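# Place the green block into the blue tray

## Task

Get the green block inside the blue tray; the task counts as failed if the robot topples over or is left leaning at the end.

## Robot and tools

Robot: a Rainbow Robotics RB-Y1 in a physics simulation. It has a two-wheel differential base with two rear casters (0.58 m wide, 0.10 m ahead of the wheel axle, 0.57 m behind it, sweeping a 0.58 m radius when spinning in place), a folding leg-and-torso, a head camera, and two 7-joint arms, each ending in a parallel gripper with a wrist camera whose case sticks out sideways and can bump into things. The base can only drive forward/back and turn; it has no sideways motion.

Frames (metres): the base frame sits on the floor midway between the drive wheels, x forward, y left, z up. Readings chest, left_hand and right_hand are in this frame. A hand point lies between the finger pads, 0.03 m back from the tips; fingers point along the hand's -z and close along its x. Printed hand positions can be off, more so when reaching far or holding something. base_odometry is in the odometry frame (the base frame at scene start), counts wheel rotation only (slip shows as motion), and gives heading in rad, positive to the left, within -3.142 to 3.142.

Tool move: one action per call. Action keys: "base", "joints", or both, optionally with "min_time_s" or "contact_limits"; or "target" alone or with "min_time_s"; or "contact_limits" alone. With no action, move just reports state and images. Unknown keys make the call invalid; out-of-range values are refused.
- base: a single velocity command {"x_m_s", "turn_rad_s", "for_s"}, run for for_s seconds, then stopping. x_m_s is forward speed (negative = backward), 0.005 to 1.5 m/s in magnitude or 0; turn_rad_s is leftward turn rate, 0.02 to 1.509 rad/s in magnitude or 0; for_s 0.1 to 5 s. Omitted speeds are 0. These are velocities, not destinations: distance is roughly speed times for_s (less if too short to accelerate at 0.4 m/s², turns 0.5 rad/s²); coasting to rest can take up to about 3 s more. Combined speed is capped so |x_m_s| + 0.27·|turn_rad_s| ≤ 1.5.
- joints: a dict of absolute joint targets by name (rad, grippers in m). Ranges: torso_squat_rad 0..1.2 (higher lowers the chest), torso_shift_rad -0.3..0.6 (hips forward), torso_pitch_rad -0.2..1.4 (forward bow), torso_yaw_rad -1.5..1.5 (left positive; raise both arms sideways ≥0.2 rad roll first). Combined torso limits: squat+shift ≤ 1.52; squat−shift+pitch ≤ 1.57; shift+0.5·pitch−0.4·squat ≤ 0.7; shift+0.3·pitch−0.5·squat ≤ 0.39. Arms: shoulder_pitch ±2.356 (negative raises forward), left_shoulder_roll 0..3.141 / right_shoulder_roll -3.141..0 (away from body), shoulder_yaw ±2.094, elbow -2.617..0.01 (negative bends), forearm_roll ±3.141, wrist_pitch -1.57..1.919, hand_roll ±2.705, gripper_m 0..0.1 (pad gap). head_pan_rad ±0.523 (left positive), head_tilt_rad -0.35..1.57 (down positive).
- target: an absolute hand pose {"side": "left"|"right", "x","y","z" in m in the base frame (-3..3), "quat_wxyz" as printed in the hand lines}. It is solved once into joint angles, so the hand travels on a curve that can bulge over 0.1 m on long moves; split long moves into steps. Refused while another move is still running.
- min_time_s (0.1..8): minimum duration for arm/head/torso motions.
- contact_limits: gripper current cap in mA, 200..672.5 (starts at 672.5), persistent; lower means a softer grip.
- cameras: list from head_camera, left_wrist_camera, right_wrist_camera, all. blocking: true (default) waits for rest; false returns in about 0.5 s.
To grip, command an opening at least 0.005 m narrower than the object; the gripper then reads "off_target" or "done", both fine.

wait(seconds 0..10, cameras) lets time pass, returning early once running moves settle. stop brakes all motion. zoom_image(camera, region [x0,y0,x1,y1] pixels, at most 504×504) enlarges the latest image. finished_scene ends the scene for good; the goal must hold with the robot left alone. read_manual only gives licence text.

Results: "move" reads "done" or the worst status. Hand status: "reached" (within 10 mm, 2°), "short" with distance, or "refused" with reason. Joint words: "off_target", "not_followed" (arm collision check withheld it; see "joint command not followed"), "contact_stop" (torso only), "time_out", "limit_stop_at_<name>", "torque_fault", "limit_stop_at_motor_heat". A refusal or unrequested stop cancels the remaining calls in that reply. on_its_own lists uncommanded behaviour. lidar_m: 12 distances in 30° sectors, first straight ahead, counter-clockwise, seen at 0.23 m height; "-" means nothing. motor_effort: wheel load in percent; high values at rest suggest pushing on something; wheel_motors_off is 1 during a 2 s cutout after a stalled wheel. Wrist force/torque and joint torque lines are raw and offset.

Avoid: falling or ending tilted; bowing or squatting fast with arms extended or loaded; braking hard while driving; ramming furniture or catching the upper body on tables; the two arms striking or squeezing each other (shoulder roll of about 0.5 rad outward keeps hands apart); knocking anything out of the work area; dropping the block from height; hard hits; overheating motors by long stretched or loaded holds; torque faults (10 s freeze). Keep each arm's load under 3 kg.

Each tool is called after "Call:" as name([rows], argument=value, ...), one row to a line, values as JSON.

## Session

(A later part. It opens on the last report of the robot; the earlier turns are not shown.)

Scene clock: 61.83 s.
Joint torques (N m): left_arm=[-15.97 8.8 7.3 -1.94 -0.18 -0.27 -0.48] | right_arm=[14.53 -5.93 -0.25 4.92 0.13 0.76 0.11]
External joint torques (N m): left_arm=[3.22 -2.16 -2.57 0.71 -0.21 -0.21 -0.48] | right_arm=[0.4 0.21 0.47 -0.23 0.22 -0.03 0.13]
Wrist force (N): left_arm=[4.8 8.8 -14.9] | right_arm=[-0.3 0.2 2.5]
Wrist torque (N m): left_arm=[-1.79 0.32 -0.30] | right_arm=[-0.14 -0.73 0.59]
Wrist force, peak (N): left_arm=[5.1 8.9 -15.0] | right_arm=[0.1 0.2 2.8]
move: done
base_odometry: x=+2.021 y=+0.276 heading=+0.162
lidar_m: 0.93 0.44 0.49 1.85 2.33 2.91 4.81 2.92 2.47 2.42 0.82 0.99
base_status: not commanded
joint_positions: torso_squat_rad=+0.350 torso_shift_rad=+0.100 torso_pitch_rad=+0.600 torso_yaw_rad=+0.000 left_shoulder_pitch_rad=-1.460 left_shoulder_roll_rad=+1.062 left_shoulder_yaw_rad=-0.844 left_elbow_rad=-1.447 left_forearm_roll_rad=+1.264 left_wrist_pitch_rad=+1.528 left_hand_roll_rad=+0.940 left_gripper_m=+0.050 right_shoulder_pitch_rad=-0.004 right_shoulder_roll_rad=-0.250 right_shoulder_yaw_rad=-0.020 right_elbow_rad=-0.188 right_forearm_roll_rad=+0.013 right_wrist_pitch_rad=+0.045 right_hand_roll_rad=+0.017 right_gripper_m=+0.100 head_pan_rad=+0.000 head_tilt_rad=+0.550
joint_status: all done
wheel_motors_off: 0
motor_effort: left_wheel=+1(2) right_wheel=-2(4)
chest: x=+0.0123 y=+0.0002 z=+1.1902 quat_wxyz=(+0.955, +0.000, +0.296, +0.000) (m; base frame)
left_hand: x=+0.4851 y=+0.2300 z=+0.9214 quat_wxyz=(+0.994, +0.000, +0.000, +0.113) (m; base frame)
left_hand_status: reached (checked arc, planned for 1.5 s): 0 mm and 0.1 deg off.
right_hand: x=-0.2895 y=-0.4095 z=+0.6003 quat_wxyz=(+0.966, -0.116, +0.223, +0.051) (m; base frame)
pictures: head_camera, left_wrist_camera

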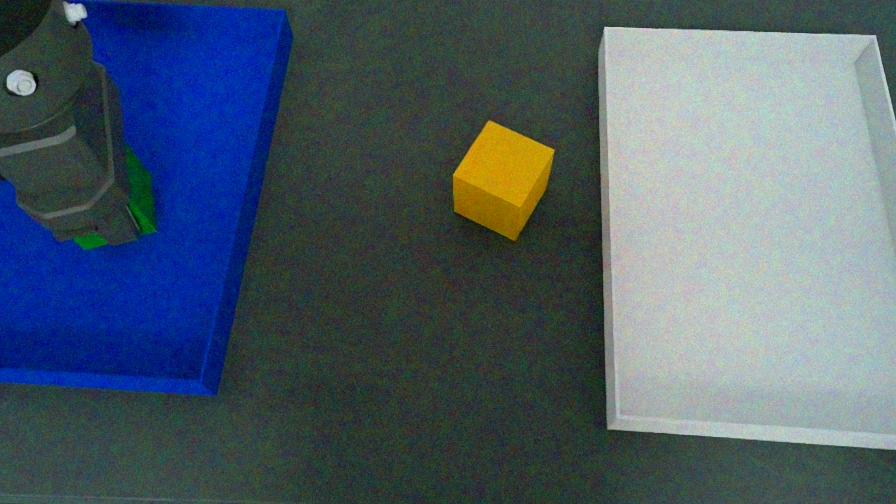

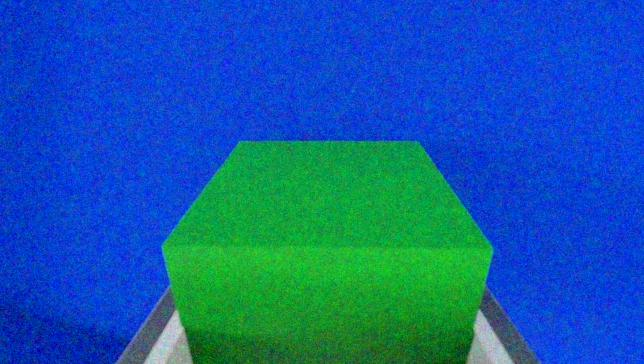

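Call:
move(target={"side":"left","x":0.485,"y":0.23,"z":0.917,"quat_wxyz":[0.9936,0,0,0.113]}, min_time_s=0.6)

Call:
move(joints={"left_gripper_m":0.1})

Call:
move(target={"side":"left","x":0.485,"y":0.23,"z":1.06,"quat_wxyz":[0.9936,0,0,0.113]}, min_time_s=1, cameras=["head_camera","left_wrist_camera"])

Scene clock: 63.80 s.
Joint torques (N m): left_arm=[-15.69 8.71 7.06 -2.06 -0.28 -0.25 -0.4] | right_arm=[14.64 -6.1 -0.41 5.14 0.02 0.8 0.2]
External joint torques (N m): left_arm=[3.5 -2.25 -2.78 0.61 -0.32 -0.19 -0.4] | right_arm=[0.51 0.04 0.31 -0.01 0.11 0.01 0.22]
Wrist force (N): left_arm=[4.5 9.2 -15.2] | right_arm=[-0.2 0.3 2.3]
Wrist torque (N m): left_arm=[-1.82 0.27 -0.29] | right_arm=[-0.17 -0.72 0.57]
Wrist force, peak (N): left_arm=[4.5 9.2 -15.2] | right_arm=[-0.6 0.3 2.6]
move: done
base_odometry: x=+2.021 y=+0.276 heading=+0.162
lidar_m: 0.95 0.45 0.50 1.86 2.33 2.91 4.81 2.94 2.47 2.44 0.83 0.99
base_status: not commanded
joint_positions: torso_squat_rad=+0.350 torso_shift_rad=+0.100 torso_pitch_rad=+0.600 torso_yaw_rad=+0.000 left_shoulder_pitch_rad=-1.456 left_shoulder_roll_rad=+1.057 left_shoulder_yaw_rad=-0.847 left_elbow_rad=-1.440 left_forearm_roll_rad=+1.259 left_wrist_pitch_rad=+1.520 left_hand_roll_rad=+0.937 left_gripper_m=+0.050 right_shoulder_pitch_rad=-0.004 right_shoulder_roll_rad=-0.250 right_shoulder_yaw_rad=-0.020 right_elbow_rad=-0.188 right_forearm_roll_rad=+0.013 right_wrist_pitch_rad=+0.045 right_hand_roll_rad=+0.017 right_gripper_m=+0.100 head_pan_rad=+0.000 head_tilt_rad=+0.550
joint_status: all done
wheel_motors_off: 0
motor_effort: left_wheel=+1(2) right_wheel=-4(4)
chest: x=+0.0123 y=+0.0002 z=+1.1902 quat_wxyz=(+0.955, +0.000, +0.296, +0.000) (m; base frame)
left_hand: x=+0.4852 y=+0.2300 z=+0.9175 quat_wxyz=(+0.994, +0.000, +0.000, +0.113) (m; base frame)
left_hand_status: reached (checked arc, planned for 0.6 s): 0 mm and 0.1 deg off.
right_hand: x=-0.2895 y=-0.4095 z=+0.6003 quat_wxyz=(+0.966, -0.116, +0.223, +0.051) (m; base frame)
pictures: none

Scene clock: 64.87 s.
Joint torques (N m): left_arm=[-15.9 8.72 7.42 -2.17 -0.18 -0.16 -0.5] | right_arm=[14.86 -6.03 -0.25 4.96 0.14 0.84 0.15]
External joint torques (N m): left_arm=[3.28 -2.23 -2.42 0.51 -0.21 -0.11 -0.5] | right_arm=[0.73 0.11 0.47 -0.18 0.23 0.05 0.18]
Wrist force (N): left_arm=[4.7 8.9 -13.8] | right_arm=[-0.2 0.3 2.3]
Wrist torque (N m): left_arm=[-1.77 0.28 -0.30] | right_arm=[-0.17 -0.71 0.57]
Wrist force, peak (N): left_arm=[4.4 8.9 -14.4] | right_arm=[-0.2 0.3 2.7]
move: done
base_odometry: x=+2.021 y=+0.276 heading=+0.162
lidar_m: 0.94 0.46 0.50 1.86 2.33 2.91 4.82 2.93 2.47 2.43 0.83 0.99
base_status: not commanded
joint_positions: torso_squat_rad=+0.350 torso_shift_rad=+0.100 torso_pitch_rad=+0.600 torso_yaw_rad=+0.000 left_shoulder_pitch_rad=-1.456 left_shoulder_roll_rad=+1.057 left_shoulder_yaw_rad=-0.847 left_elbow_rad=-1.440 left_forearm_roll_rad=+1.259 left_wrist_pitch_rad=+1.520 left_hand_roll_rad=+0.937 left_gripper_m=+0.100 right_shoulder_pitch_rad=-0.004 right_shoulder_roll_rad=-0.250 right_shoulder_yaw_rad=-0.020 right_elbow_rad=-0.188 right_forearm_roll_rad=+0.013 right_wrist_pitch_rad=+0.045 right_hand_roll_rad=+0.017 right_gripper_m=+0.100 head_pan_rad=+0.000 head_tilt_rad=+0.550
joint_status: all done
wheel_motors_off: 0
motor_effort: left_wheel=+2(2) right_wheel=-1(4)
chest: x=+0.0123 y=+0.0002 z=+1.1902 quat_wxyz=(+0.955, +0.000, +0.296, +0.000) (m; base frame)
left_hand: x=+0.4852 y=+0.2300 z=+0.9174 quat_wxyz=(+0.994, +0.000, +0.000, +0.113) (m; base frame)
right_hand: x=-0.2895 y=-0.4095 z=+0.6003 quat_wxyz=(+0.966, -0.116, +0.223, +0.051) (m; base frame)
pictures: none

Scene clock: 66.20 s.
Joint torques (N m): left_arm=[-17.07 9.72 10.24 -2.47 0.27 0.05 0.02] | right_arm=[14.77 -6.22 -0.75 5.06 0.06 0.88 0.18]
External joint torques (N m): left_arm=[2.42 -0.35 0.19 -0.96 0.24 0.1 0.02] | right_arm=[0.63 -0.08 -0.03 -0.09 0.15 0.09 0.2]
Wrist force (N): left_arm=[4.7 9.0 -13.5] | right_arm=[-0.2 0.1 2.1]
Wrist torque (N m): left_arm=[-1.79 0.29 -0.47] | right_arm=[-0.13 -0.71 0.57]
Wrist force, peak (N): left_arm=[4.5 9.3 -14.6] | right_arm=[-0.1 0.3 2.6]
move: done
base_odometry: x=+2.021 y=+0.276 heading=+0.162
lidar_m: 0.96 0.45 0.48 1.86 2.32 2.90 4.82 2.93 2.49 2.43 0.83 0.99
base_status: not commanded
joint_positions: torso_squat_rad=+0.350 torso_shift_rad=+0.100 torso_pitch_rad=+0.600 torso_yaw_rad=+0.000 left_shoulder_pitch_rad=-1.683 left_shoulder_roll_rad=+1.164 left_shoulder_yaw_rad=-0.739 left_elbow_rad=-1.518 left_forearm_roll_rad=+1.432 left_wrist_pitch_rad=+1.819 left_hand_roll_rad=+0.987 left_gripper_m=+0.100 right_shoulder_pitch_rad=-0.004 right_shoulder_roll_rad=-0.250 right_shoulder_yaw_rad=-0.020 right_elbow_rad=-0.188 right_forearm_roll_rad=+0.013 right_wrist_pitch_rad=+0.045 right_hand_roll_rad=+0.017 right_gripper_m=+0.100 head_pan_rad=+0.000 head_tilt_rad=+0.550
joint_status: all done
wheel_motors_off: 0
motor_effort: left_wheel=-1(2) right_wheel=+0(4)
chest: x=+0.0123 y=+0.0002 z=+1.1902 quat_wxyz=(+0.955, +0.000, +0.295, +0.000) (m; base frame)
left_hand: x=+0.4853 y=+0.2301 z=+1.0594 quat_wxyz=(+0.994, +0.000, +0.000, +0.113) (m; base frame)
left_hand_status: reached (checked arc, planned for 1.0 s): 1 mm and 0.1 deg off.
right_hand: x=-0.2895 y=-0.4095 z=+0.6003 quat_wxyz=(+0.966, -0.116, +0.223, +0.051) (m; base frame)
pictures: head_camera, left_wrist_camera

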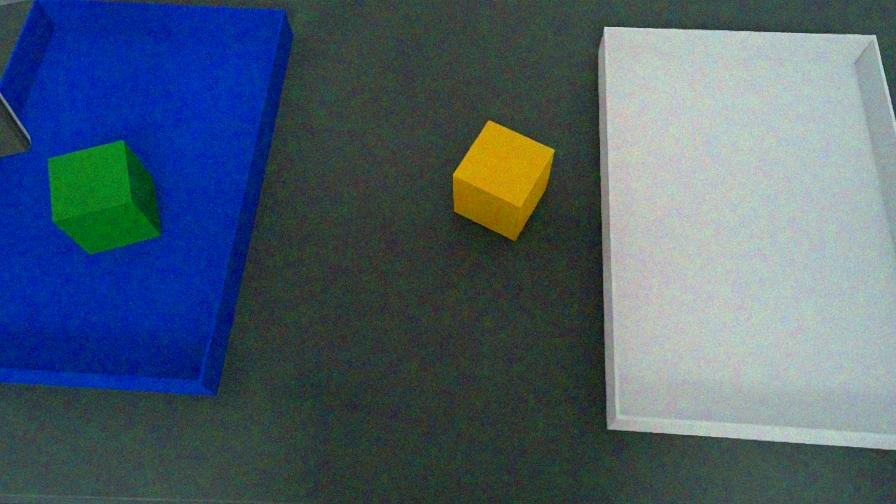

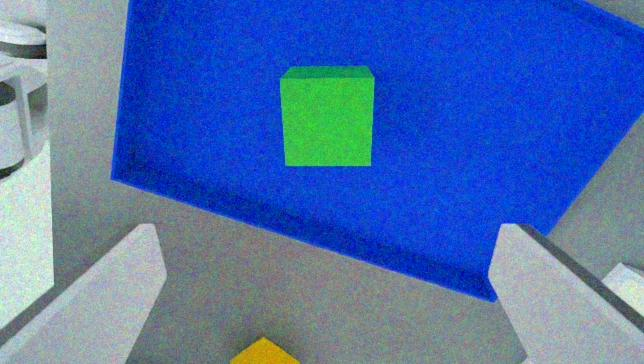

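Call:
finished_scene()

The scene is finished: the task was done.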